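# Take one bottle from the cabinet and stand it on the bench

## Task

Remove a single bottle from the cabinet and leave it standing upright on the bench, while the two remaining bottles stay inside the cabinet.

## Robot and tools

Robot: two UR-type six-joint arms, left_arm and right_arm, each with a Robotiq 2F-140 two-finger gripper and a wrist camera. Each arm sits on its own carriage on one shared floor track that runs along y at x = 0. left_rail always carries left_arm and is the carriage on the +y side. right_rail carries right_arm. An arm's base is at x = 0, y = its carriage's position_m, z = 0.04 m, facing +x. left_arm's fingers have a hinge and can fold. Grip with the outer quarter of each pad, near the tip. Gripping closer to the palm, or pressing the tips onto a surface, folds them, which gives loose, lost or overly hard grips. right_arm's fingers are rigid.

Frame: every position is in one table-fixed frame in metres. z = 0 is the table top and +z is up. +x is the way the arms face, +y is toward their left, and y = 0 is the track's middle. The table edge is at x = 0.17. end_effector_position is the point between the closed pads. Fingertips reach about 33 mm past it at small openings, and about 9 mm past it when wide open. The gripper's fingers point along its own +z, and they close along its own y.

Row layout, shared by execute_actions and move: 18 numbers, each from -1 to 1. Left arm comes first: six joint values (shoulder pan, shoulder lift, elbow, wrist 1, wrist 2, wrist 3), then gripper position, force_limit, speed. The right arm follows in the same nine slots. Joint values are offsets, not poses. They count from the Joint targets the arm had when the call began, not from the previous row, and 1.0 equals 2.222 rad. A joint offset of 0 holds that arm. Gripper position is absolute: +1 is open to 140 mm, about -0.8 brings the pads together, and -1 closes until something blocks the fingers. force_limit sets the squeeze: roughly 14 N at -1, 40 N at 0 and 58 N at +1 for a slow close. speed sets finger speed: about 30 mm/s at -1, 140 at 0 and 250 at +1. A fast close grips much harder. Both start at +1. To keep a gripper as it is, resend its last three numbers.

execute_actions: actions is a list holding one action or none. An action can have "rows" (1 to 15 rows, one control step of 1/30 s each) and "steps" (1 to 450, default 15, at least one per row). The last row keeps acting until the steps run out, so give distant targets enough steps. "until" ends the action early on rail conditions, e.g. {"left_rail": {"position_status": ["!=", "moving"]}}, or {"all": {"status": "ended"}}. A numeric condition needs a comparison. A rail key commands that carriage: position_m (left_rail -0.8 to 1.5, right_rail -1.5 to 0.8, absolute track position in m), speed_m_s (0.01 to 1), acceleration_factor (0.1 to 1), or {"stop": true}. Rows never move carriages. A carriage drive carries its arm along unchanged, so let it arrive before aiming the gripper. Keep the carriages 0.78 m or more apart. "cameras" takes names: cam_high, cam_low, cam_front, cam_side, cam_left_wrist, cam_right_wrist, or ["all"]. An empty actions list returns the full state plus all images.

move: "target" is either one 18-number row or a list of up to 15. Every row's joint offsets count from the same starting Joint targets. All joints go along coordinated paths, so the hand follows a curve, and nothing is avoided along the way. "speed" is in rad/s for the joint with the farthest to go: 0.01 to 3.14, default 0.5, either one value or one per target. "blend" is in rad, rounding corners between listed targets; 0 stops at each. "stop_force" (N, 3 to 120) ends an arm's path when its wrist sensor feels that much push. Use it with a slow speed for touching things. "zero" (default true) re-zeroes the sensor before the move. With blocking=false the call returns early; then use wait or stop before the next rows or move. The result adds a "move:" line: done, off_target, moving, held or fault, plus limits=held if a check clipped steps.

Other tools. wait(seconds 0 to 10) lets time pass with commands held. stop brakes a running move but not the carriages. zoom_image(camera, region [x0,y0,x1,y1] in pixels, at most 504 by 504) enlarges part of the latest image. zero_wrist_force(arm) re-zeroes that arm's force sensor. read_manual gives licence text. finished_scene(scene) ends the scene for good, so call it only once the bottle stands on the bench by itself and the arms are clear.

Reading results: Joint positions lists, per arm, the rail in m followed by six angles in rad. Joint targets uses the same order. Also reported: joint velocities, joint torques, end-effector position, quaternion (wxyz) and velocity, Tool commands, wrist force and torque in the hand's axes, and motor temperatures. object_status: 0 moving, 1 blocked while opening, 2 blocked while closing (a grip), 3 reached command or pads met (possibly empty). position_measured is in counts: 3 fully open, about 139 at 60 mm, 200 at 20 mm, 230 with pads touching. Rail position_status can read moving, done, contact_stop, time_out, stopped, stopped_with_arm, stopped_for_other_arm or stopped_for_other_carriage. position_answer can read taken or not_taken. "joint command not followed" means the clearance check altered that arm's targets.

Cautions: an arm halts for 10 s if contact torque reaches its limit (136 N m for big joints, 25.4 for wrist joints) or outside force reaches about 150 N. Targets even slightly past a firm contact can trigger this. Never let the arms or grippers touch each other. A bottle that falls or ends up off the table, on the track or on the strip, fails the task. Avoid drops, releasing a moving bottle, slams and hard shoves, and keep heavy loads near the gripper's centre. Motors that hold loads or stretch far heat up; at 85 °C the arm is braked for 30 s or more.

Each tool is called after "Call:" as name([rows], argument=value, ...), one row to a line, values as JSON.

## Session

Call:
execute_actions(actions=[])

Scene clock: 0.00 s.
left_arm: end_effector_position=(+0.3456, +0.9800, +0.5800) position_measured=3 object_status=3 end_effector_quat_wxyz=(+0.000, +0.000, +1.000, +0.000) | right_arm: end_effector_position=(+0.3456, -1.1103, +0.5800) position_measured=3 object_status=3 end_effector_quat_wxyz=(+0.000, +0.000, +1.000, +0.000)
Joint positions: left_arm=[0.953 -0.316 -1.725 0.971 -0.816 -1.571 -0.316] | right_arm=[-1.138 -0.316 -1.725 0.971 -0.816 -1.571 -0.316]
Joint velocities: within noise
Joint torques (N m): no reading
Motor temperatures (°C): left_arm=[29 32 26 36 32 37] | right_arm=[30 27 29 37 37 34]
Wrist force (N): no reading
Wrist torque (N m): no reading
Wrist force, peak (N): no reading
Joint targets: left_arm=[0.953 -0.316 -1.725 0.971 -0.816 -1.571 -0.316] | right_arm=[-1.138 -0.316 -1.725 0.971 -0.816 -1.571 -0.316]
Tool commands: left_gripper/position=+1.0 left_gripper/force_limit=+1.0 left_gripper/speed=+1.0 right_gripper/position=+1.0 right_gripper/force_limit=+1.0 right_gripper/speed=+1.0
left_rail: position_m=0.953 position_status=done
right_rail: position_m=-1.138 position_status=done
camera_calibration:
cam_left_wrist: T_world_to_cam=[[-0.00493071, 0.999572, -0.0288448, -0.950644], [0.927641, 0.0153442, 0.373158, -0.556956], [0.373441, -0.0249177, -0.927319, 0.581839], [0, 0, 0, 1]] pos_world=[0.294685, 0.973281, 0.719962]
cam_right_wrist: T_world_to_cam=[[-0.00983595, 0.999059, -0.0422469, 1.15339], [0.941886, 0.0234439, 0.335113, -0.48666], [0.335788, -0.0364956, -0.94123, 0.530907], [0, 0, 0, 1]] pos_world=[0.291451, -1.12152, 0.711519]

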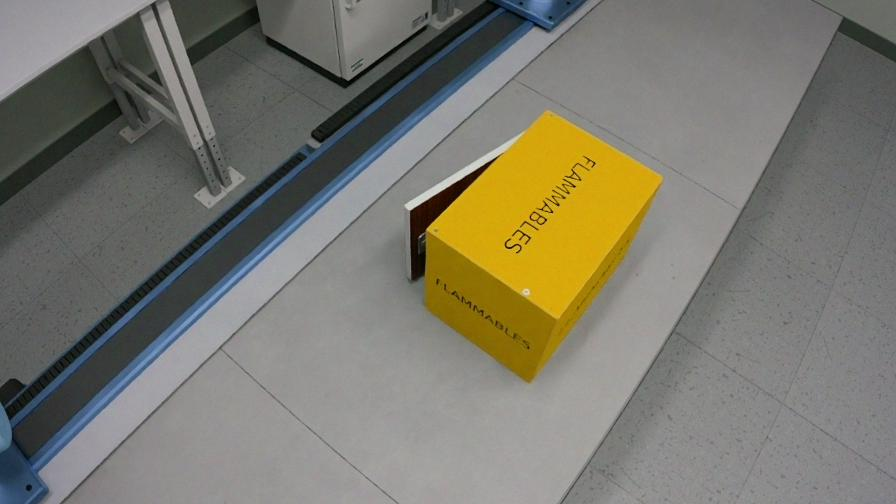

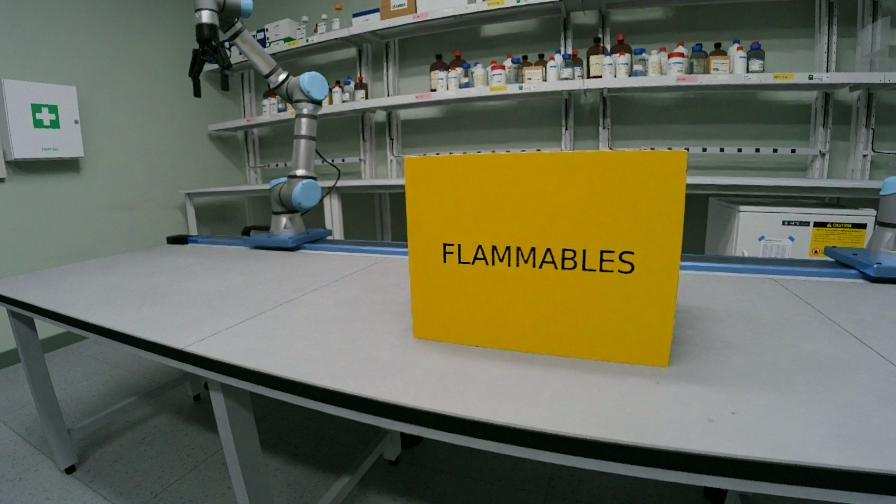

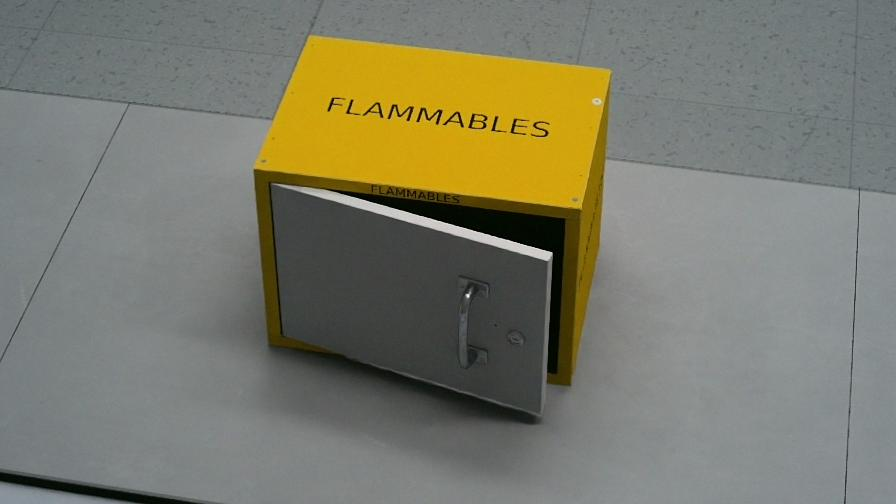

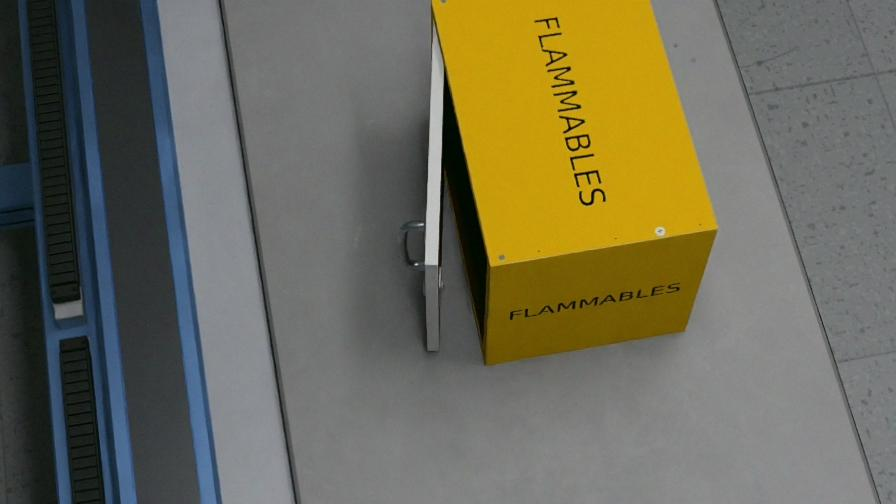

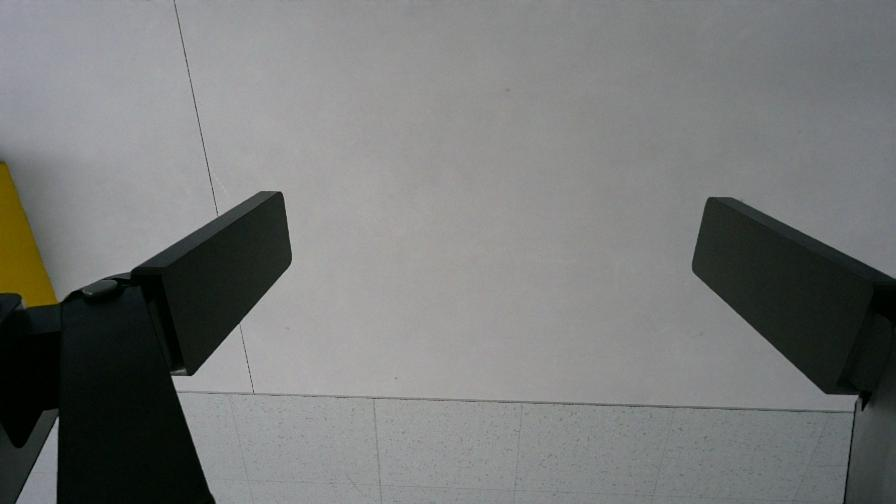

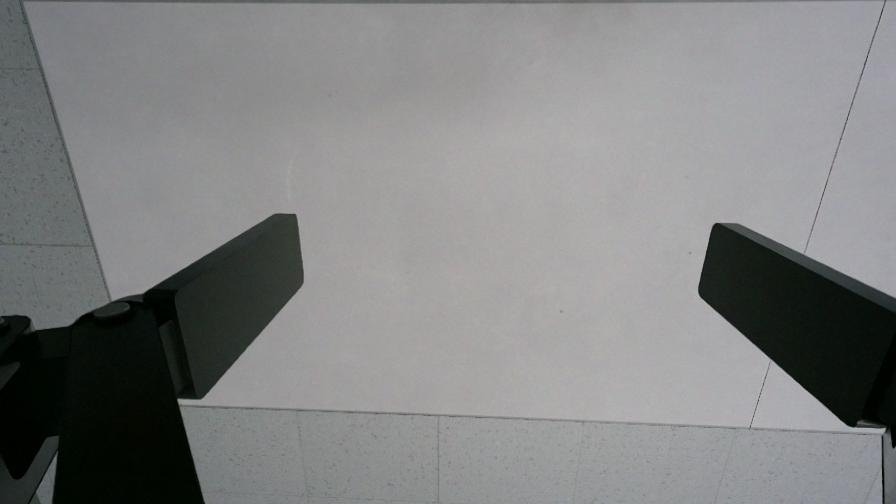

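Call:
zoom_image(camera="cam_side", region=[370, 200, 500, 370])

Call:
zoom_image(camera="cam_front", region=[420, 240, 600, 430])

Scaled by 2.965 from the camera's 896x504 image, which has a finer 1280x720 frame.

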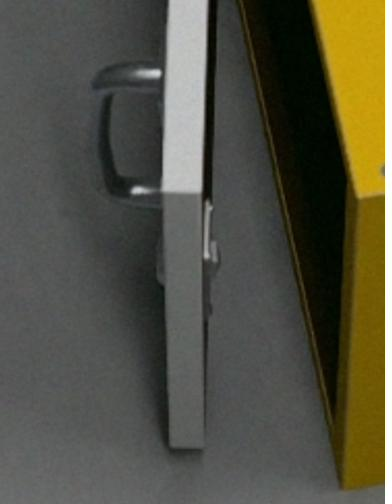

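Scaled by 2.653 from the camera's 896x504 image, which has a finer 1280x720 frame.

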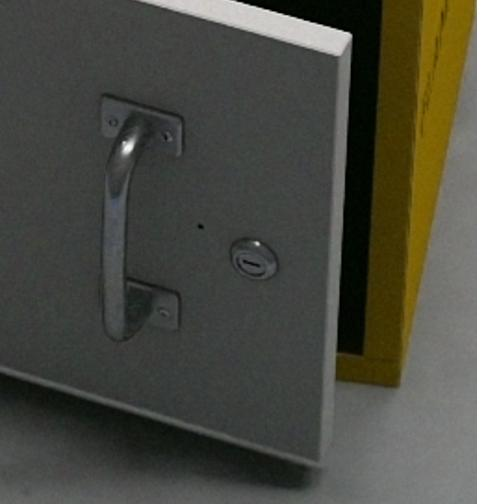

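Call:
execute_actions([
  {"left_rail":{"position_m":0.70},"right_rail":{"position_m":-0.44},"steps":120,"until":{"all":{"status":"ended"}}},
])

Call:
move([
  [-0.6822,0.2363,0.1931,0.2772,0.6772,0.1422,-0.078,0,-1,0.6197,0.0563,0.2831,0.3672,0.9770,0.1422,1,0,-1],
  [-0.6822,0.4910,0.0962,0.1194,0.6772,0.1422,-0.078,0,-1,0.6197,0.0563,0.2831,0.3672,0.9770,0.1422,1,0,-1],
], speed=[0.9,0.4], blend=[0.1,0], cameras=["cam_front","cam_side","cam_left_wrist"])

Scene clock: 66.83 s.
left_arm: end_effector_position=(+0.3456, +0.7272, +0.5800) position_measured=3 object_status=3 end_effector_quat_wxyz=(+0.000, +0.000, +1.000, +0.000) | right_arm: end_effector_position=(+0.3456, -0.4128, +0.5800) position_measured=3 object_status=3 end_effector_quat_wxyz=(+0.000, +0.000, +1.000, +0.000)
Joint positions: left_arm=[0.7 -0.316 -1.725 0.971 -0.816 -1.571 -0.316] | right_arm=[-0.44 -0.316 -1.725 0.971 -0.816 -1.571 -0.316]
Joint torques (N m): left_arm=[-0.53 -11.77 -18.32 -3.22 -0.28 -0.15] | right_arm=[-1.23 -11.57 -18.21 -2.56 0.04 0.06]
Wrist force (N): left_arm=[0.0 -0.1 0.2] | right_arm=[-0.1 0.0 -0.1]
Wrist torque (N m): left_arm=[-0.03 0.00 0.00] | right_arm=[0.00 0.03 0.00]
Wrist force, peak (N): left_arm=[-0.1 3.2 0.4] | right_arm=[-0.2 -2.8 -0.3]
Joint targets: left_arm=[0.700 -0.316 -1.725 0.971 -0.816 -1.571 -0.316] | right_arm=[-0.440 -0.316 -1.725 0.971 -0.816 -1.571 -0.316]
Tool commands: left_gripper/position=+1.0 left_gripper/force_limit=+1.0 left_gripper/speed=+1.0 right_gripper/position=+1.0 right_gripper/force_limit=+1.0 right_gripper/speed=+1.0
left_rail: position_m=0.700 position_status=done
right_rail: position_m=-0.440 position_status=done

Scene clock: 69.90 s.
left_arm: end_effector_position=(+0.4763, +0.4841, +0.4983) position_measured=138 object_status=0 end_effector_quat_wxyz=(-0.074, +0.595, +0.566, +0.566) | right_arm: end_effector_position=(+0.0740, +0.1045, +0.6138) position_measured=3 object_status=3 end_effector_quat_wxyz=(-0.465, +0.046, +0.754, +0.460)
Joint positions: left_arm=[0.7 -1.24 -1.404 1.233 -0.44 -0.654 -0.123] | right_arm=[-0.44 0.523 -1.649 1.355 -0.318 -0.251 -0.123]
Joint torques (N m): left_arm=[8.87 -41.98 -30.27 -2.69 -1.85 -2.52] | right_arm=[-9.51 -25.88 -34.35 -3.01 -0.87 -1.03]
Wrist force (N): left_arm=[-1.9 -1.1 -1.3] | right_arm=[1.8 1.7 1.7]
Wrist torque (N m): left_arm=[-0.47 0.53 0.11] | right_arm=[0.79 0.38 -0.89]
Wrist force, peak (N): left_arm=[-12.8 -0.9 -11.1] | right_arm=[1.5 -0.7 10.0]
Joint targets: left_arm=[0.700 -1.240 -1.404 1.233 -0.440 -0.654 -0.123] | right_arm=[-0.440 0.523 -1.649 1.355 -0.318 -0.251 -0.123]
left_rail: position_m=0.700 position_status=done
right_rail: position_m=-0.440 position_status=done
move: held (left_arm, right_arm; a check stopped the path); path passed 0 of 2 targets; limits=held; left_arm: the shoulder lift is farthest, 0.770 rad from its target; right_arm: the wrist 2 is farthest, 0.851 rad from its target
joint command not followed: on one or more control steps a check withheld the commanded joint targets of the left arm, and it was not sent them on those steps.
cause: the commanded joint targets, or the way to them, would bring a part of the robot too close to another arm (a part of this arm just beyond joint 4 (elbow) and the right arm's gripper, at the place that arm is still heading or pushing toward).
joint command not followed: on one or more control steps a check withheld the commanded joint targets of the right arm, and it was not sent them on those steps.
cause: the commanded joint targets, or the way to them, would bring a part of the robot too close to another arm (this arm's gripper and a part of the left arm just beyond its joint 4 (elbow), at the place that arm is still heading or pushing toward).
camera_calibration:
cam_left_wrist: T_world_to_cam=[[0.773209, -0.323171, 0.545626, -0.473092], [0.0532118, -0.824306, -0.563638, 0.64968], [0.631914, 0.464844, -0.620165, -0.0684186], [0, 0, 0, 1]] pos_world=[0.374463, 0.41445, 0.581885]
Images, in order (width x height): cam_front 896x504, cam_side 896x504, cam_left_wrist 896x504.

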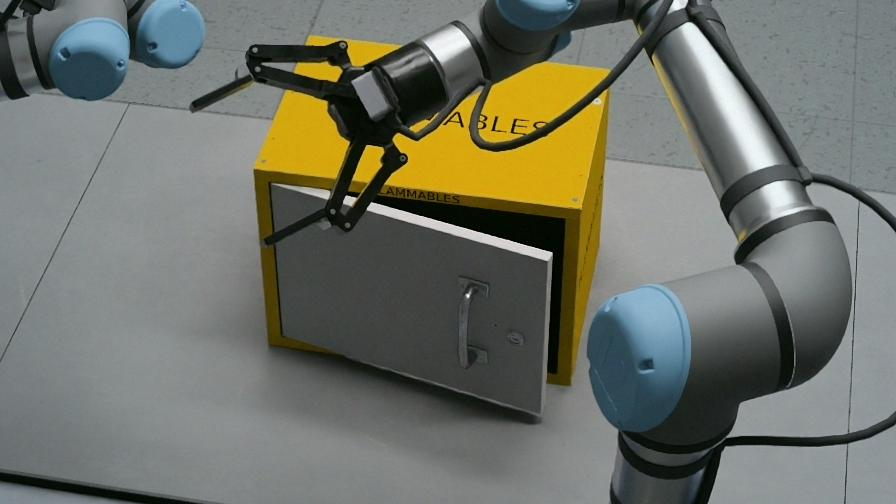

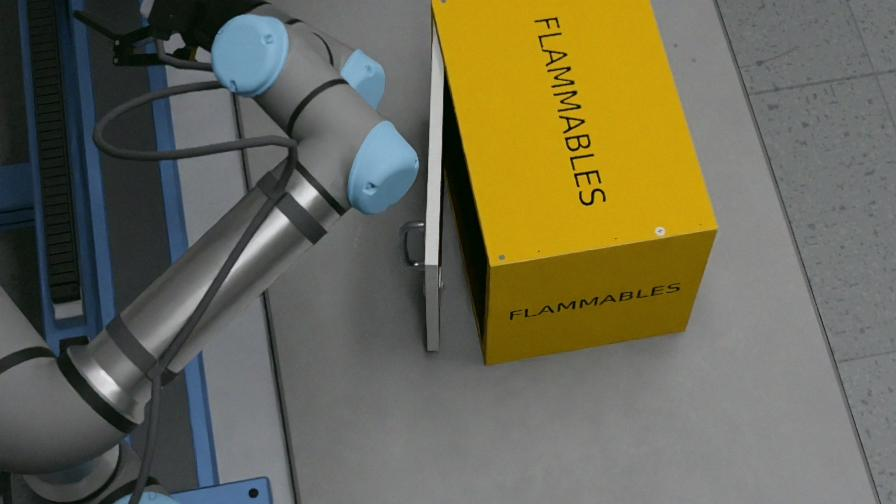

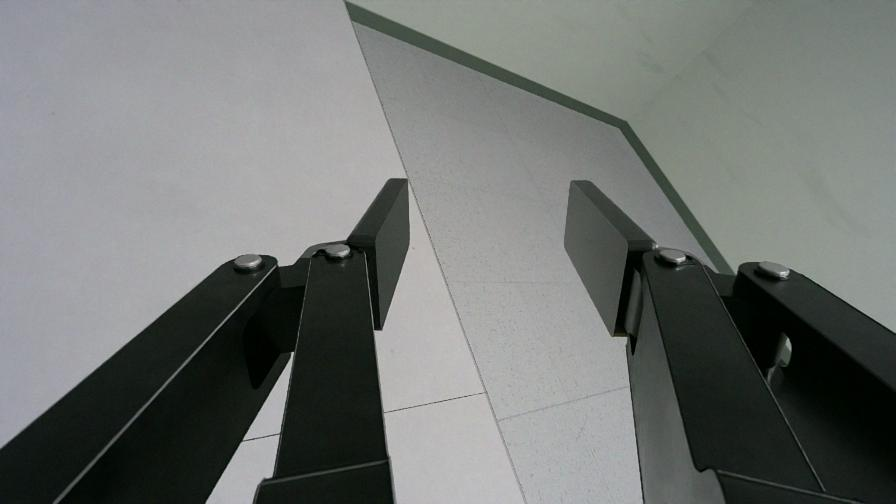

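Call:
move(target=[0,0,0,0,0,0,-0.078,0,-1,-0.3776,-0.0342,-0.1728,-0.2241,-0.5941,-0.0869,1,0,-1], speed=0.9)

Scene clock: 79.60 s.
left_arm: end_effector_position=(+0.4763, +0.4841, +0.4983) position_measured=138 object_status=3 end_effector_quat_wxyz=(-0.074, +0.595, +0.566, +0.566) | right_arm: end_effector_position=(+0.3456, -0.4126, +0.5796) position_measured=3 object_status=3 end_effector_quat_wxyz=(-0.001, +0.000, +1.000, +0.000)
Joint positions: left_arm=[0.7 -1.24 -1.404 1.233 -0.44 -0.654 -0.123] | right_arm=[-0.44 -0.315 -1.725 0.971 -0.816 -1.571 -0.316]
Joint torques (N m): left_arm=[9.13 -41.74 -29.89 -2.63 -1.8 -2.36] | right_arm=[-8.51 -19.1 -30.76 -4.17 -2.48 -1.14]
Wrist force (N): left_arm=[-1.9 -1.0 -1.0] | right_arm=[-0.1 -0.2 -0.2]
Wrist torque (N m): left_arm=[-0.44 0.54 0.10] | right_arm=[-0.03 0.02 0.01]
Wrist force, peak (N): left_arm=[-2.1 -0.9 -1.2] | right_arm=[1.9 1.8 3.0]
Joint targets: left_arm=[0.700 -1.240 -1.404 1.233 -0.440 -0.654 -0.123] | right_arm=[-0.440 -0.316 -1.725 0.971 -0.816 -1.571 -0.316]
left_rail: position_m=0.700 position_status=done
right_rail: position_m=-0.440 position_status=done
move: done

Call:
move([
  [-0.2663,0.0918,0.0752,0.1080,0.2645,0.0554,-0.078,-0.05,-1,0,0,0,0,0,0,1,0,-1],
  [-0.2663,0.3465,-0.0217,-0.0498,0.2645,0.0554,-0.078,-0.05,-1,0,0,0,0,0,0,1,0,-1],
], speed=[0.6,0.4], blend=[0.05,0], cameras=["cam_front","cam_side","cam_left_wrist"])

Scene clock: 92.30 s.
left_arm: end_effector_position=(+0.2599, -0.0481, +0.1497) position_measured=138 object_status=3 end_effector_quat_wxyz=(+0.068, +0.704, -0.069, +0.704) | right_arm: end_effector_position=(+0.3456, -0.4128, +0.5796) position_measured=3 object_status=3 end_effector_quat_wxyz=(-0.001, +0.000, +1.000, +0.000)
Joint positions: left_arm=[0.7 -1.831 -0.635 1.185 -0.55 -0.066 0] | right_arm=[-0.44 -0.316 -1.725 0.971 -0.816 -1.571 -0.316]
Joint torques (N m): left_arm=[-9.5 -39.88 -26.93 -1.88 1.86 2.16] | right_arm=[-9.44 -18.84 -30.8 -4.56 -2.3 -1.09]
Wrist force (N): left_arm=[-2.1 -0.4 -1.9] | right_arm=[0.0 -0.1 0.1]
Wrist torque (N m): left_arm=[-0.22 0.63 0.02] | right_arm=[-0.03 0.00 0.02]
Wrist force, peak (N): left_arm=[-2.2 0.5 -4.0] | right_arm=[-0.3 -0.4 -0.4]
Joint targets: left_arm=[0.700 -1.831 -0.634 1.185 -0.550 -0.066 0.000] | right_arm=[-0.440 -0.316 -1.725 0.971 -0.816 -1.571 -0.316]
left_rail: position_m=0.700 position_status=done
right_rail: position_m=-0.440 position_status=done
move: done
camera_calibration:
cam_left_wrist: T_world_to_cam=[[-0.164564, -0.986356, 0.00459472, 0.00519739], [-0.369061, 0.0572532, -0.92764, 0.232723], [0.91472, -0.154352, -0.373447, -0.0405559], [0, 0, 0, 1]] pos_world=[0.123842, -0.0144576, 0.200714]
Images, in order (width x height): cam_front 896x504, cam_side 896x504, cam_left_wrist 896x504.

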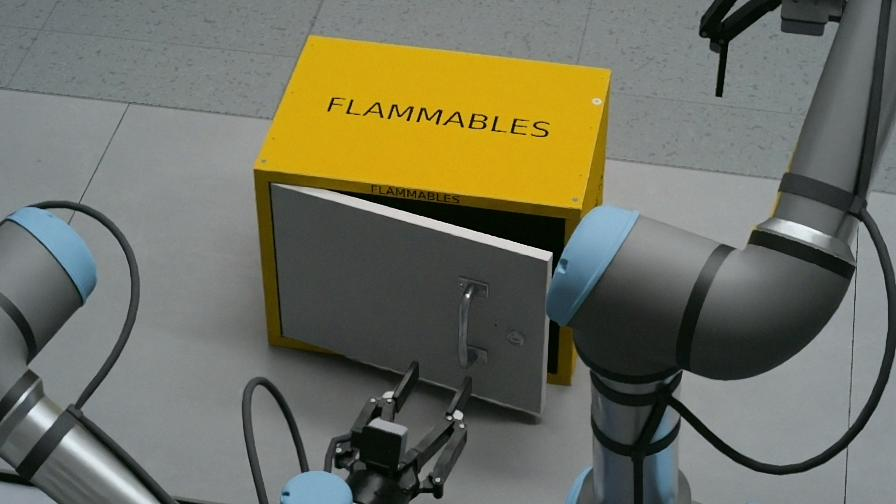

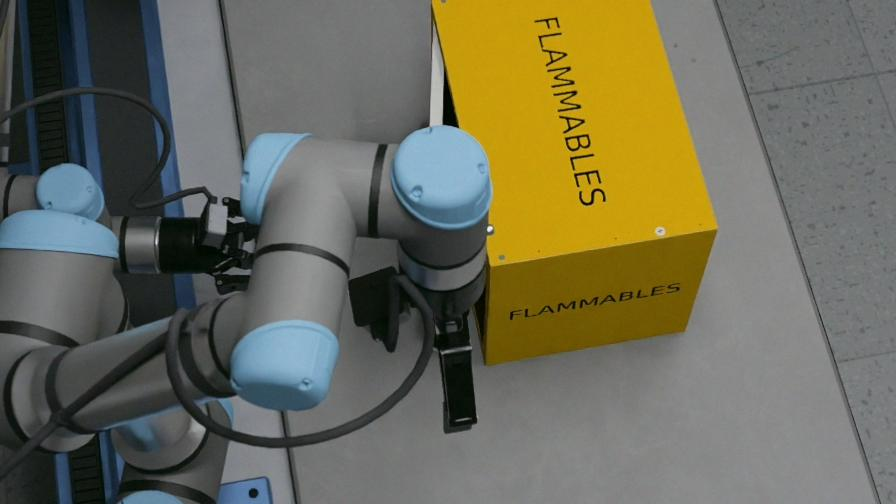

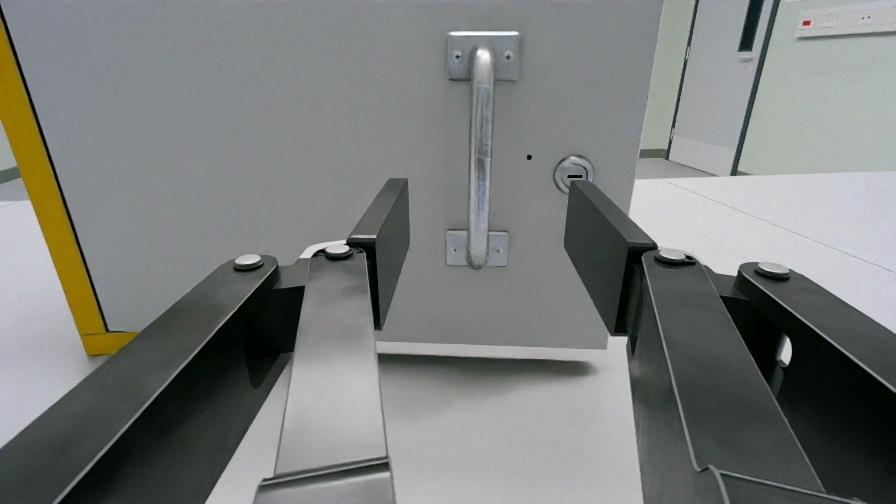

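Call:
move([
  [0.0527,0.0151,-0.0305,0.0154,0.0527,0,-0.078,-0.05,-1,0,0,0,0,0,0,1,0,-1],
  [0.0527,0.0151,-0.0305,0.0154,0.0527,0,-1,-0.05,-1,0,0,0,0,0,0,1,0,-1],
], speed=0.08, cameras=["cam_left_wrist"])

Scene clock: 109.73 s.
left_arm: end_effector_position=(+0.3385, -0.0636, +0.1495) position_measured=214 object_status=2 end_effector_quat_wxyz=(+0.068, +0.704, -0.069, +0.704) | right_arm: end_effector_position=(+0.3456, -0.4128, +0.5796) position_measured=3 object_status=3 end_effector_quat_wxyz=(-0.001, +0.000, +1.000, +0.000)
Joint positions: left_arm=[0.7 -1.714 -0.601 1.117 -0.516 0.051 0] | right_arm=[-0.44 -0.316 -1.725 0.971 -0.816 -1.571 -0.316]
Joint torques (N m): left_arm=[-6.45 -42.34 -27.08 -2.77 2.46 2.04] | right_arm=[-9.89 -18.7 -31.11 -4.4 -2.15 -1]
Wrist force (N): left_arm=[-1.1 -10.4 2.4] | right_arm=[0.0 -0.2 -0.3]
Wrist torque (N m): left_arm=[0.03 0.61 0.10] | right_arm=[-0.04 -0.01 0.01]
Wrist force, peak (N): left_arm=[-1.0 -15.8 -1.0] | right_arm=[-0.1 -0.5 -0.5]
Joint targets: left_arm=[0.700 -1.714 -0.601 1.117 -0.516 0.051 0.000] | right_arm=[-0.440 -0.316 -1.725 0.971 -0.816 -1.571 -0.316]
left_rail: position_m=0.700 position_status=done
right_rail: position_m=-0.440 position_status=done
move: done
camera_calibration:
cam_left_wrist: T_world_to_cam=[[-0.164518, -0.986364, 0.00445146, 0.00288002], [-0.369048, 0.0573679, -0.927638, 0.262471], [0.914733, -0.154256, -0.373454, -0.11501], [0, 0, 0, 1]] pos_world=[0.202542, -0.0299576, 0.200514]
Images, in order (width x height): cam_left_wrist 896x504.

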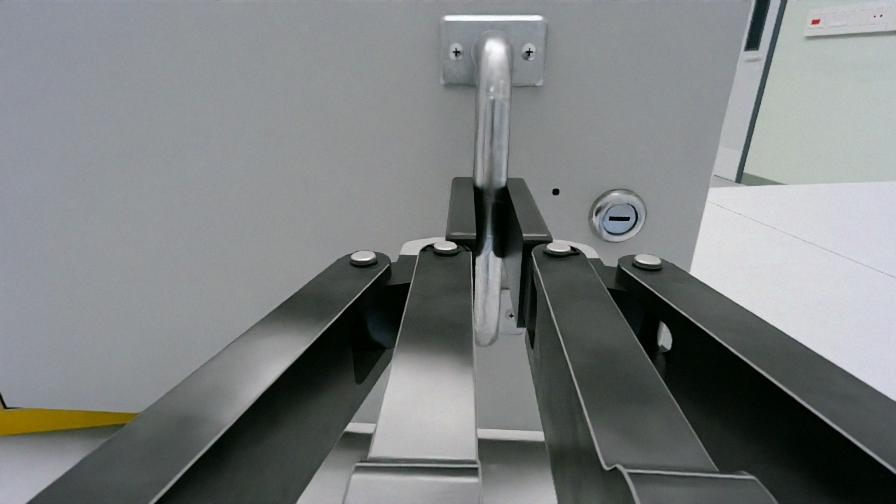

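Call:
move([
  [-0.0472,-0.1186,0.2385,-0.1199,0.0919,0,-1,-0.05,-1,0,0,0,0,0,0,1,0,-1],
  [-0.0777,-0.2048,0.4085,-0.2037,0.1792,0,-1,-0.05,-1,0,0,0,0,0,0,1,0,-1],
  [-0.0877,-0.2835,0.5579,-0.2744,0.2869,0,-1,-0.05,-1,0,0,0,0,0,0,1,0,-1],
  [-0.0400,-0.3502,0.6748,-0.3245,0.4525,0,-1,-0.05,-1,0,0,0,0,0,0,1,0,-1],
], speed=[0.18,0.22,0.22,0.18], blend=[0.03,0.03,0.03,0], cameras=["cam_front","cam_side","cam_left_wrist"])

Scene clock: 128.03 s.
left_arm: end_effector_position=(+0.1682, +0.1667, +0.1494) position_measured=214 object_status=2 end_effector_quat_wxyz=(+0.424, +0.565, -0.425, +0.565) | right_arm: end_effector_position=(+0.3456, -0.4128, +0.5796) position_measured=3 object_status=3 end_effector_quat_wxyz=(-0.001, +0.000, +1.000, +0.000)
Joint positions: left_arm=[0.7 -1.803 -1.379 2.616 -1.237 1.056 0] | right_arm=[-0.44 -0.316 -1.725 0.971 -0.816 -1.571 -0.316]
Joint torques (N m): left_arm=[1.9 -36.43 -6.27 -8.93 6.09 2.03] | right_arm=[-9.23 -18.75 -30.07 -4.1 -2.04 -0.61]
Wrist force (N): left_arm=[-16.0 -13.3 3.5] | right_arm=[-0.1 -0.3 -0.2]
Wrist torque (N m): left_arm=[-0.09 0.43 0.03] | right_arm=[-0.06 0.02 0.01]
Wrist force, peak (N): left_arm=[-28.8 -0.2 1.0] | right_arm=[0.0 -0.6 -0.4]
Joint targets: left_arm=[0.700 -1.803 -1.379 2.616 -1.237 1.056 0.000] | right_arm=[-0.440 -0.316 -1.725 0.971 -0.816 -1.571 -0.316]
left_rail: position_m=0.700 position_status=done
right_rail: position_m=-0.440 position_status=done
move: done
camera_calibration:
cam_left_wrist: T_world_to_cam=[[-0.9519, -0.306377, 0.00447157, 0.221079], [-0.118398, 0.354318, -0.927599, 0.0945564], [0.282611, -0.883511, -0.37355, 0.30409], [0, 0, 0, 1]] pos_world=[0.135701, 0.302897, 0.200314]
Images, in order (width x height): cam_front 896x504, cam_side 896x504, cam_left_wrist 896x504.

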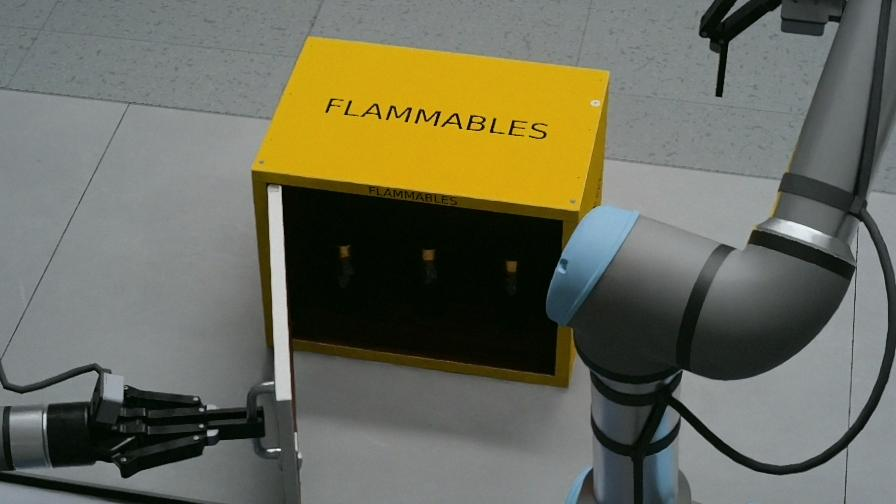

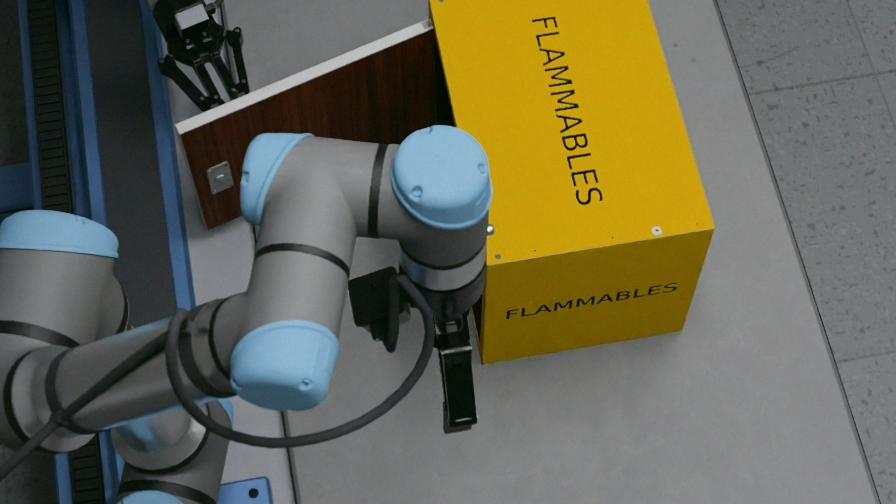

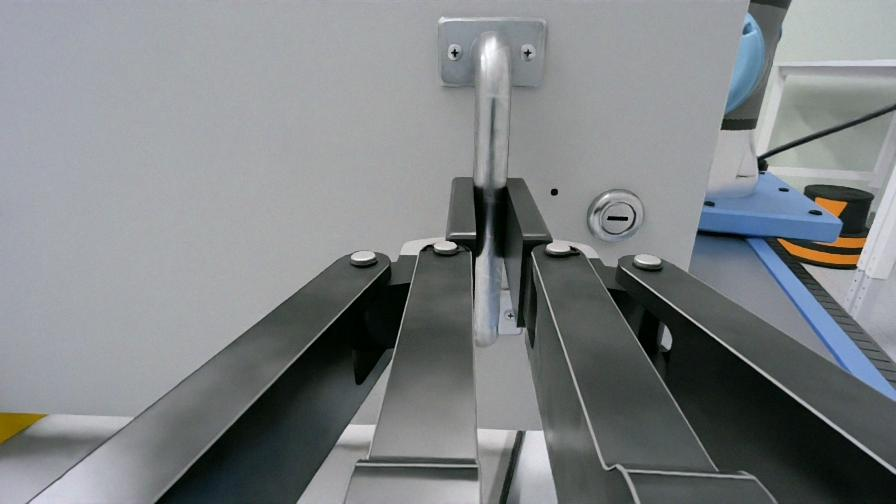

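Call:
move(target=[0,0,0,0,0,0,-1,-0.05,-1,0.6197,0.0563,0.2831,0.3672,0.9770,0.1422,1,0,-1], speed=1.0)

Call:
move([
  [0,0,0,0,0,0,-1,-0.05,-1,0,0,0,0,0.8236,0,1,0,-1],
  [0,0,0,0,0,0,-1,-0.05,-1,0,0.1235,0.3599,-0.4834,0.8236,0,1,0,-1],
], speed=[1.0,0.5], cameras=["cam_right_wrist","cam_front"])

Scene clock: 144.70 s.
left_arm: end_effector_position=(+0.1682, +0.1668, +0.1493) position_measured=214 object_status=2 end_effector_quat_wxyz=(+0.425, +0.565, -0.425, +0.565) | right_arm: end_effector_position=(-0.0696, +0.2352, +0.5275) position_measured=3 object_status=3 end_effector_quat_wxyz=(+0.601, -0.372, -0.601, -0.372)
Joint positions: left_arm=[0.7 -1.803 -1.379 2.616 -1.237 1.056 0] | right_arm=[-0.44 1.061 -1.6 1.6 0 0.599 0]
Joint torques (N m): left_arm=[1.97 -36.31 -8.75 -8.79 6.22 1.99] | right_arm=[6.64 -15.12 -10.72 0.78 2.07 1.19]
Wrist force (N): left_arm=[-15.5 -13.3 2.3] | right_arm=[3.1 0.2 2.6]
Wrist torque (N m): left_arm=[-0.09 0.46 0.03] | right_arm=[1.12 0.30 -1.05]
Wrist force, peak (N): left_arm=[-16.1 -13.7 3.5] | right_arm=[2.9 1.4 3.0]
Joint targets: left_arm=[0.700 -1.803 -1.379 2.616 -1.237 1.056 0.000] | right_arm=[-0.440 1.061 -1.600 1.600 0.000 0.600 0.000]
left_rail: position_m=0.700 position_status=done
right_rail: position_m=-0.440 position_status=done
move: done

Scene clock: 150.20 s.
left_arm: end_effector_position=(+0.1682, +0.1668, +0.1493) position_measured=214 object_status=2 end_effector_quat_wxyz=(+0.425, +0.565, -0.425, +0.565) | right_arm: end_effector_position=(+0.3299, -0.0592, +0.1701) position_measured=3 object_status=3 end_effector_quat_wxyz=(-0.071, +0.704, +0.072, +0.703)
Joint positions: left_arm=[0.7 -1.803 -1.379 2.616 -1.237 1.056 0] | right_arm=[-0.44 1.061 -1.325 2.399 -1.074 2.43 0]
Joint torques (N m): left_arm=[2.14 -35.11 -15.19 -8.8 6.31 1.9] | right_arm=[3.87 -16.64 -0.44 -3.32 2.04 1.36]
Wrist force (N): left_arm=[-15.4 -13.3 2.1] | right_arm=[2.9 0.2 2.6]
Wrist torque (N m): left_arm=[-0.08 0.42 0.03] | right_arm=[1.13 0.33 -1.04]
Wrist force, peak (N): left_arm=[-15.8 -13.4 2.1] | right_arm=[4.7 0.3 2.5]
Joint targets: left_arm=[0.700 -1.803 -1.379 2.616 -1.237 1.056 0.000] | right_arm=[-0.440 1.061 -1.325 2.400 -1.074 2.430 0.000]
left_rail: position_m=0.700 position_status=done
right_rail: position_m=-0.440 position_status=done
move: done
camera_calibration:
cam_right_wrist: T_world_to_cam=[[0.24228, -0.970154, 0.0101153, -0.122799], [-0.323878, -0.0907022, -0.941741, 0.268795], [0.914551, 0.224889, -0.336187, -0.0896185], [0, 0, 0, 1]] pos_world=[0.198769, -0.0745995, 0.224248]
Images, in order (width x height): cam_front 896x504, cam_right_wrist 896x504.

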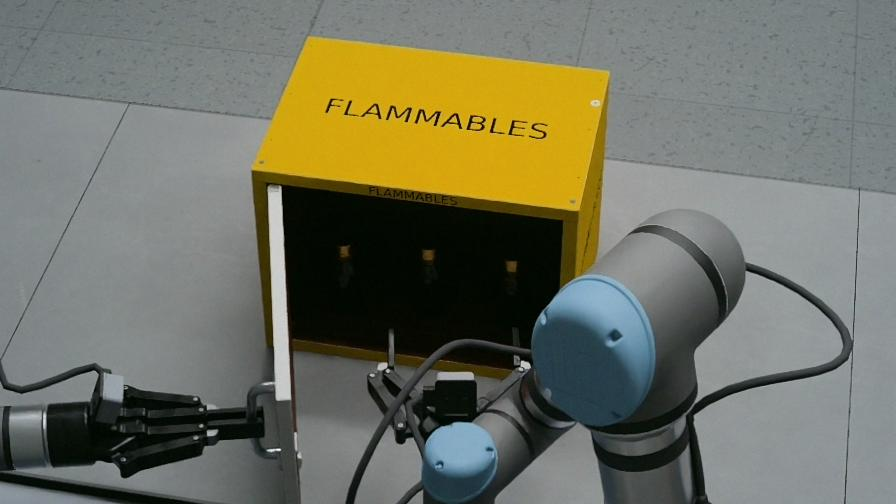

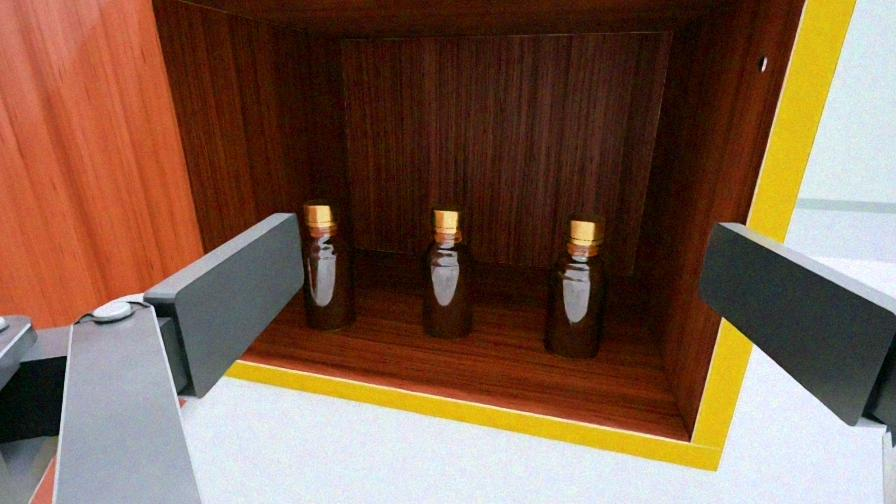

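Call:
move(target=[0,0,0,0,0,0,-1,-0.05,-1,-0.1197,0.1749,-0.0851,-0.0901,-0.1414,0,0.175,0,-1], speed=0.25, cameras=["cam_right_wrist"])

Scene clock: 174.77 s.
left_arm: end_effector_position=(+0.1682, +0.1668, +0.1494) position_measured=214 object_status=2 end_effector_quat_wxyz=(+0.425, +0.565, -0.425, +0.565) | right_arm: end_effector_position=(+0.4628, -0.0078, +0.0701) position_measured=107 object_status=0 end_effector_quat_wxyz=(-0.088, +0.702, +0.088, +0.702)
Joint positions: left_arm=[0.7 -1.803 -1.379 2.616 -1.237 1.056 0] | right_arm=[-0.44 0.795 -0.937 2.211 -1.274 2.115 0]
Joint torques (N m): left_arm=[1.99 -33.98 -20.12 -8.87 6.28 1.74] | right_arm=[-9.05 -28.18 -20.26 -3.94 -2.32 1.35]
Wrist force (N): left_arm=[-15.5 -13.2 2.2] | right_arm=[2.9 0.0 2.4]
Wrist torque (N m): left_arm=[-0.05 0.44 0.03] | right_arm=[1.10 0.28 -1.05]
Wrist force, peak (N): left_arm=[-15.6 -13.6 2.2] | right_arm=[3.1 0.2 2.8]
Joint targets: left_arm=[0.700 -1.803 -1.379 2.616 -1.237 1.056 0.000] | right_arm=[-0.440 0.795 -0.937 2.211 -1.274 2.115 0.000]
left_rail: position_m=0.700 position_status=done
right_rail: position_m=-0.440 position_status=done
move: done
camera_calibration:
cam_right_wrist: T_world_to_cam=[[0.288746, -0.957357, 0.00964777, -0.125451], [-0.31886, -0.105662, -0.941894, 0.219955], [0.902748, 0.268892, -0.335772, -0.250574], [0, 0, 0, 1]] pos_world=[0.332563, -0.0294832, 0.124249]
Images, in order (width x height): cam_right_wrist 896x504.

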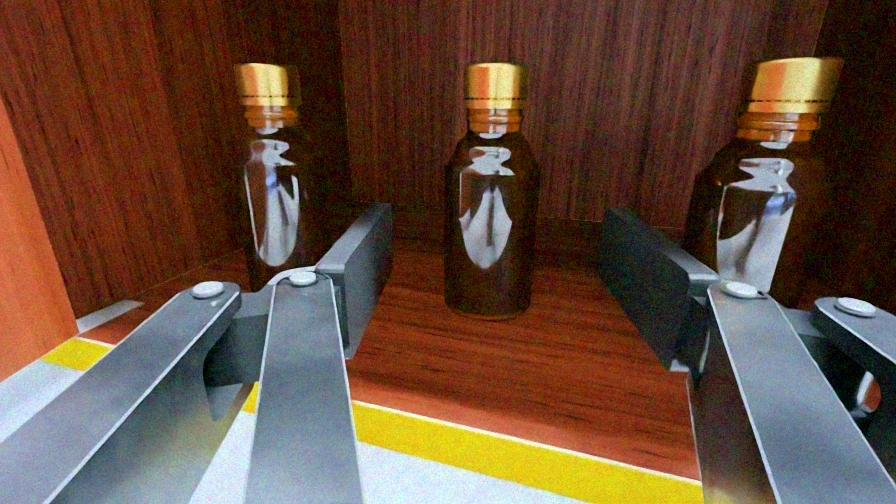

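Call:
move([
  [0,0,0,0,0,0,-1,-0.05,-1,-0.0455,0.0263,-0.0775,0.0508,-0.0455,0,0.175,-0.05,-1],
  [0,0,0,0,0,0,-1,-0.05,-1,-0.0455,0.0263,-0.0775,0.0508,-0.0455,0,-1,-0.05,-1],
], speed=0.08, cameras=["cam_right_wrist"])

Call:
wait(seconds=0.3)

Scene clock: 187.57 s.
left_arm: end_effector_position=(+0.1682, +0.1668, +0.1494) position_measured=214 object_status=2 end_effector_quat_wxyz=(+0.425, +0.565, -0.425, +0.565) | right_arm: end_effector_position=(+0.5451, +0.0135, +0.0705) position_measured=162 object_status=0 end_effector_quat_wxyz=(-0.089, +0.701, +0.088, +0.702)
Joint positions: left_arm=[0.7 -1.803 -1.379 2.616 -1.237 1.056 0] | right_arm=[-0.44 0.694 -0.878 2.038 -1.161 2.014 0]
Joint torques (N m): left_arm=[1.93 -32.82 -20.68 -8.87 6.27 1.73] | right_arm=[-6.3 -33.19 -21.54 -0.17 -2.16 1.26]
Wrist force (N): left_arm=[-15.6 -13.4 2.3] | right_arm=[3.9 0.9 1.1]
Wrist torque (N m): left_arm=[-0.09 0.46 0.03] | right_arm=[1.11 0.21 -1.10]
Wrist force, peak (N): left_arm=[-15.8 -13.5 2.2] | right_arm=[4.5 2.5 2.4]
Joint targets: left_arm=[0.700 -1.803 -1.379 2.616 -1.237 1.056 0.000] | right_arm=[-0.440 0.694 -0.878 2.038 -1.161 2.014 0.000]
left_rail: position_m=0.700 position_status=done
right_rail: position_m=-0.440 position_status=done
move: done
camera_calibration:
cam_right_wrist: T_world_to_cam=[[0.288759, -0.957357, 0.00931449, -0.128886], [-0.318194, -0.105141, -0.942177, 0.248483], [0.902979, 0.269098, -0.334986, -0.33066], [0, 0, 0, 1]] pos_world=[0.414861, -0.00828453, 0.124549]
Images, in order (width x height): cam_right_wrist 896x504.

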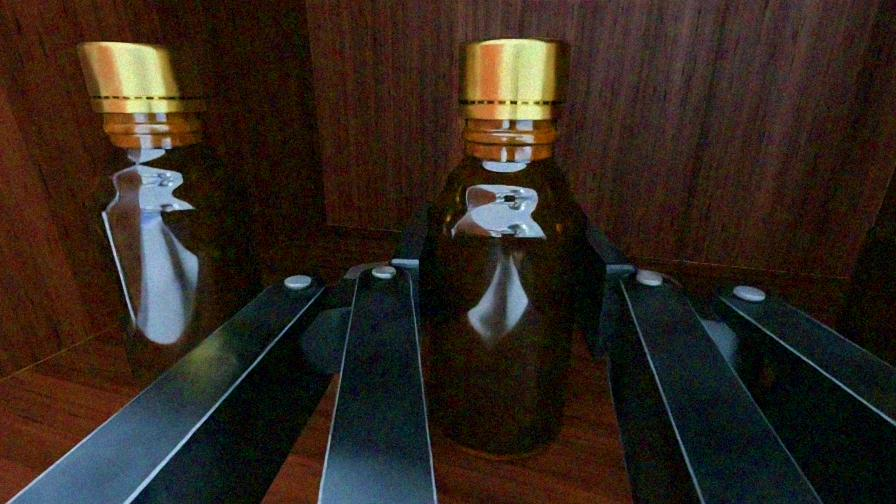

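Scene clock: 187.87 s.
left_arm: end_effector_position=(+0.1682, +0.1668, +0.1494) position_measured=214 object_status=2 end_effector_quat_wxyz=(+0.425, +0.565, -0.425, +0.565) | right_arm: end_effector_position=(+0.5451, +0.0135, +0.0705) position_measured=162 object_status=2 end_effector_quat_wxyz=(-0.089, +0.701, +0.088, +0.702)
Joint positions: left_arm=[0.7 -1.803 -1.379 2.616 -1.237 1.056 0] | right_arm=[-0.44 0.694 -0.878 2.038 -1.161 2.014 0]
Joint torques (N m): left_arm=[2.55 -31.97 -20.42 -8.76 6.16 1.75] | right_arm=[-4.11 -33.78 -21.22 -0.15 -2.35 1.29]
Wrist force (N): left_arm=[-15.4 -13.6 1.9] | right_arm=[4.0 1.1 1.0]
Wrist torque (N m): left_arm=[-0.13 0.41 0.03] | right_arm=[1.16 0.20 -1.10]
Wrist force, peak (N): left_arm=[-15.6 -13.3 2.0] | right_arm=[4.0 1.0 1.2]
Joint targets: left_arm=[0.700 -1.803 -1.379 2.616 -1.237 1.056 0.000] | right_arm=[-0.440 0.694 -0.878 2.038 -1.161 2.014 0.000]
Tool commands: left_gripper/position=-1.0 left_gripper/force_limit=-0.05 left_gripper/speed=-1.0 right_gripper/position=-1.0 right_gripper/force_limit=-0.05 right_gripper/speed=-1.0
left_rail: position_m=0.700 position_status=done
right_rail: position_m=-0.440 position_status=done
wait: 0.30 s

Call:
move([
  [0,0,0,0,0,0,-1,-0.05,-1,0,-0.0216,0.0014,0.0202,0,0,-1,-0.05,-1],
  [0,0,0,0,0,0,-1,-0.05,-1,0.0426,-0.05,0.0747,-0.0248,0.0426,0,-1,-0.05,-1],
  [0,0,0,0,0,0,-1,-0.05,-1,0.1020,-0.0703,0.1334,-0.0631,0.1020,0,-1,-0.05,-1],
  [0,0,0,0,0,0,-1,-0.05,-1,0.1296,-0.0758,0.1515,-0.0752,0.1300,0,-1,-0.05,-1],
], speed=[0.06,0.12,0.12,0.12], blend=[0,0.02,0.02,0], cameras=["cam_right_wrist","cam_front","cam_side"])

Scene clock: 203.27 s.
left_arm: end_effector_position=(+0.1682, +0.1668, +0.1494) position_measured=214 object_status=2 end_effector_quat_wxyz=(+0.425, +0.565, -0.425, +0.565) | right_arm: end_effector_position=(+0.3611, -0.0338, +0.0900) position_measured=162 object_status=2 end_effector_quat_wxyz=(-0.088, +0.702, +0.088, +0.702)
Joint positions: left_arm=[0.7 -1.803 -1.379 2.616 -1.237 1.056 0] | right_arm=[-0.44 0.982 -1.047 2.375 -1.328 2.303 0]
Joint torques (N m): left_arm=[2.02 -30.49 -20.46 -8.86 6.29 1.67] | right_arm=[7.67 -39.39 2.7 -4.53 2.82 1.3]
Wrist force (N): left_arm=[-15.3 -13.5 2.0] | right_arm=[-0.6 -0.1 2.2]
Wrist torque (N m): left_arm=[-0.12 0.41 0.03] | right_arm=[1.06 0.48 -1.05]
Wrist force, peak (N): left_arm=[-15.9 -13.4 2.4] | right_arm=[4.2 0.9 1.4]
Joint targets: left_arm=[0.700 -1.803 -1.379 2.616 -1.237 1.056 0.000] | right_arm=[-0.440 0.982 -1.047 2.375 -1.328 2.303 0.000]
left_rail: position_m=0.700 position_status=done
right_rail: position_m=-0.440 position_status=done
move: done
camera_calibration:
cam_right_wrist: T_world_to_cam=[[0.28786, -0.957622, 0.00979277, -0.121], [-0.319024, -0.10553, -0.941853, 0.203563], [0.902973, 0.267997, -0.335883, -0.145177], [0, 0, 0, 1]] pos_world=[0.230863, -0.0554831, 0.144149]
Images, in order (width x height): cam_front 896x504, cam_side 896x504, cam_right_wrist 896x504.

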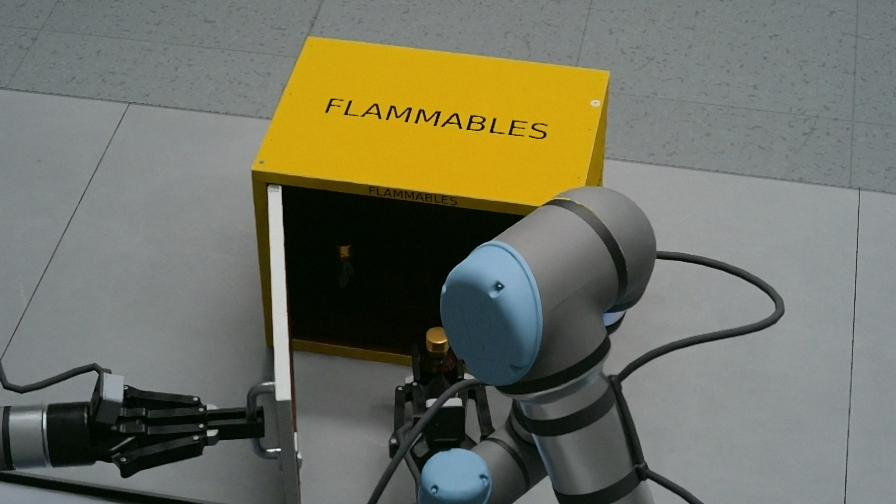

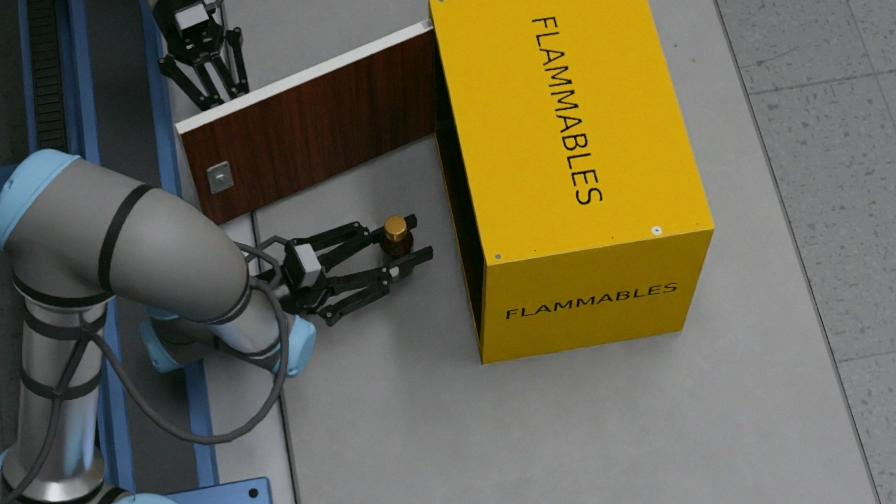

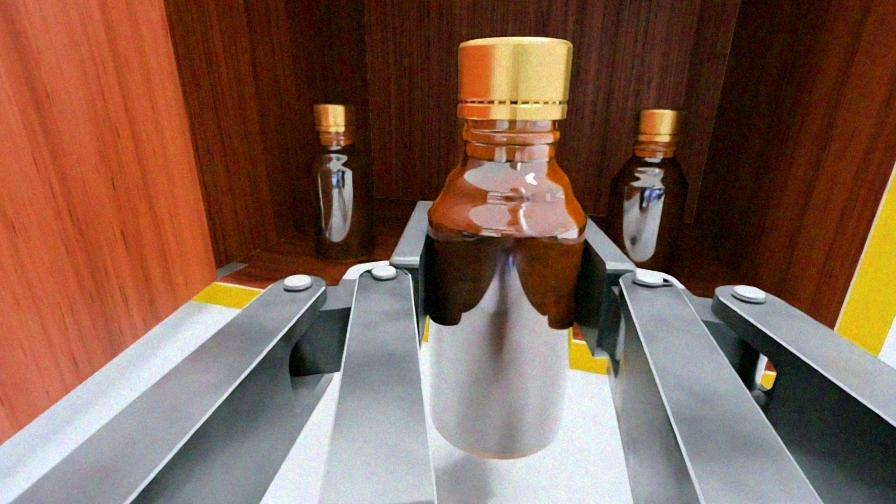

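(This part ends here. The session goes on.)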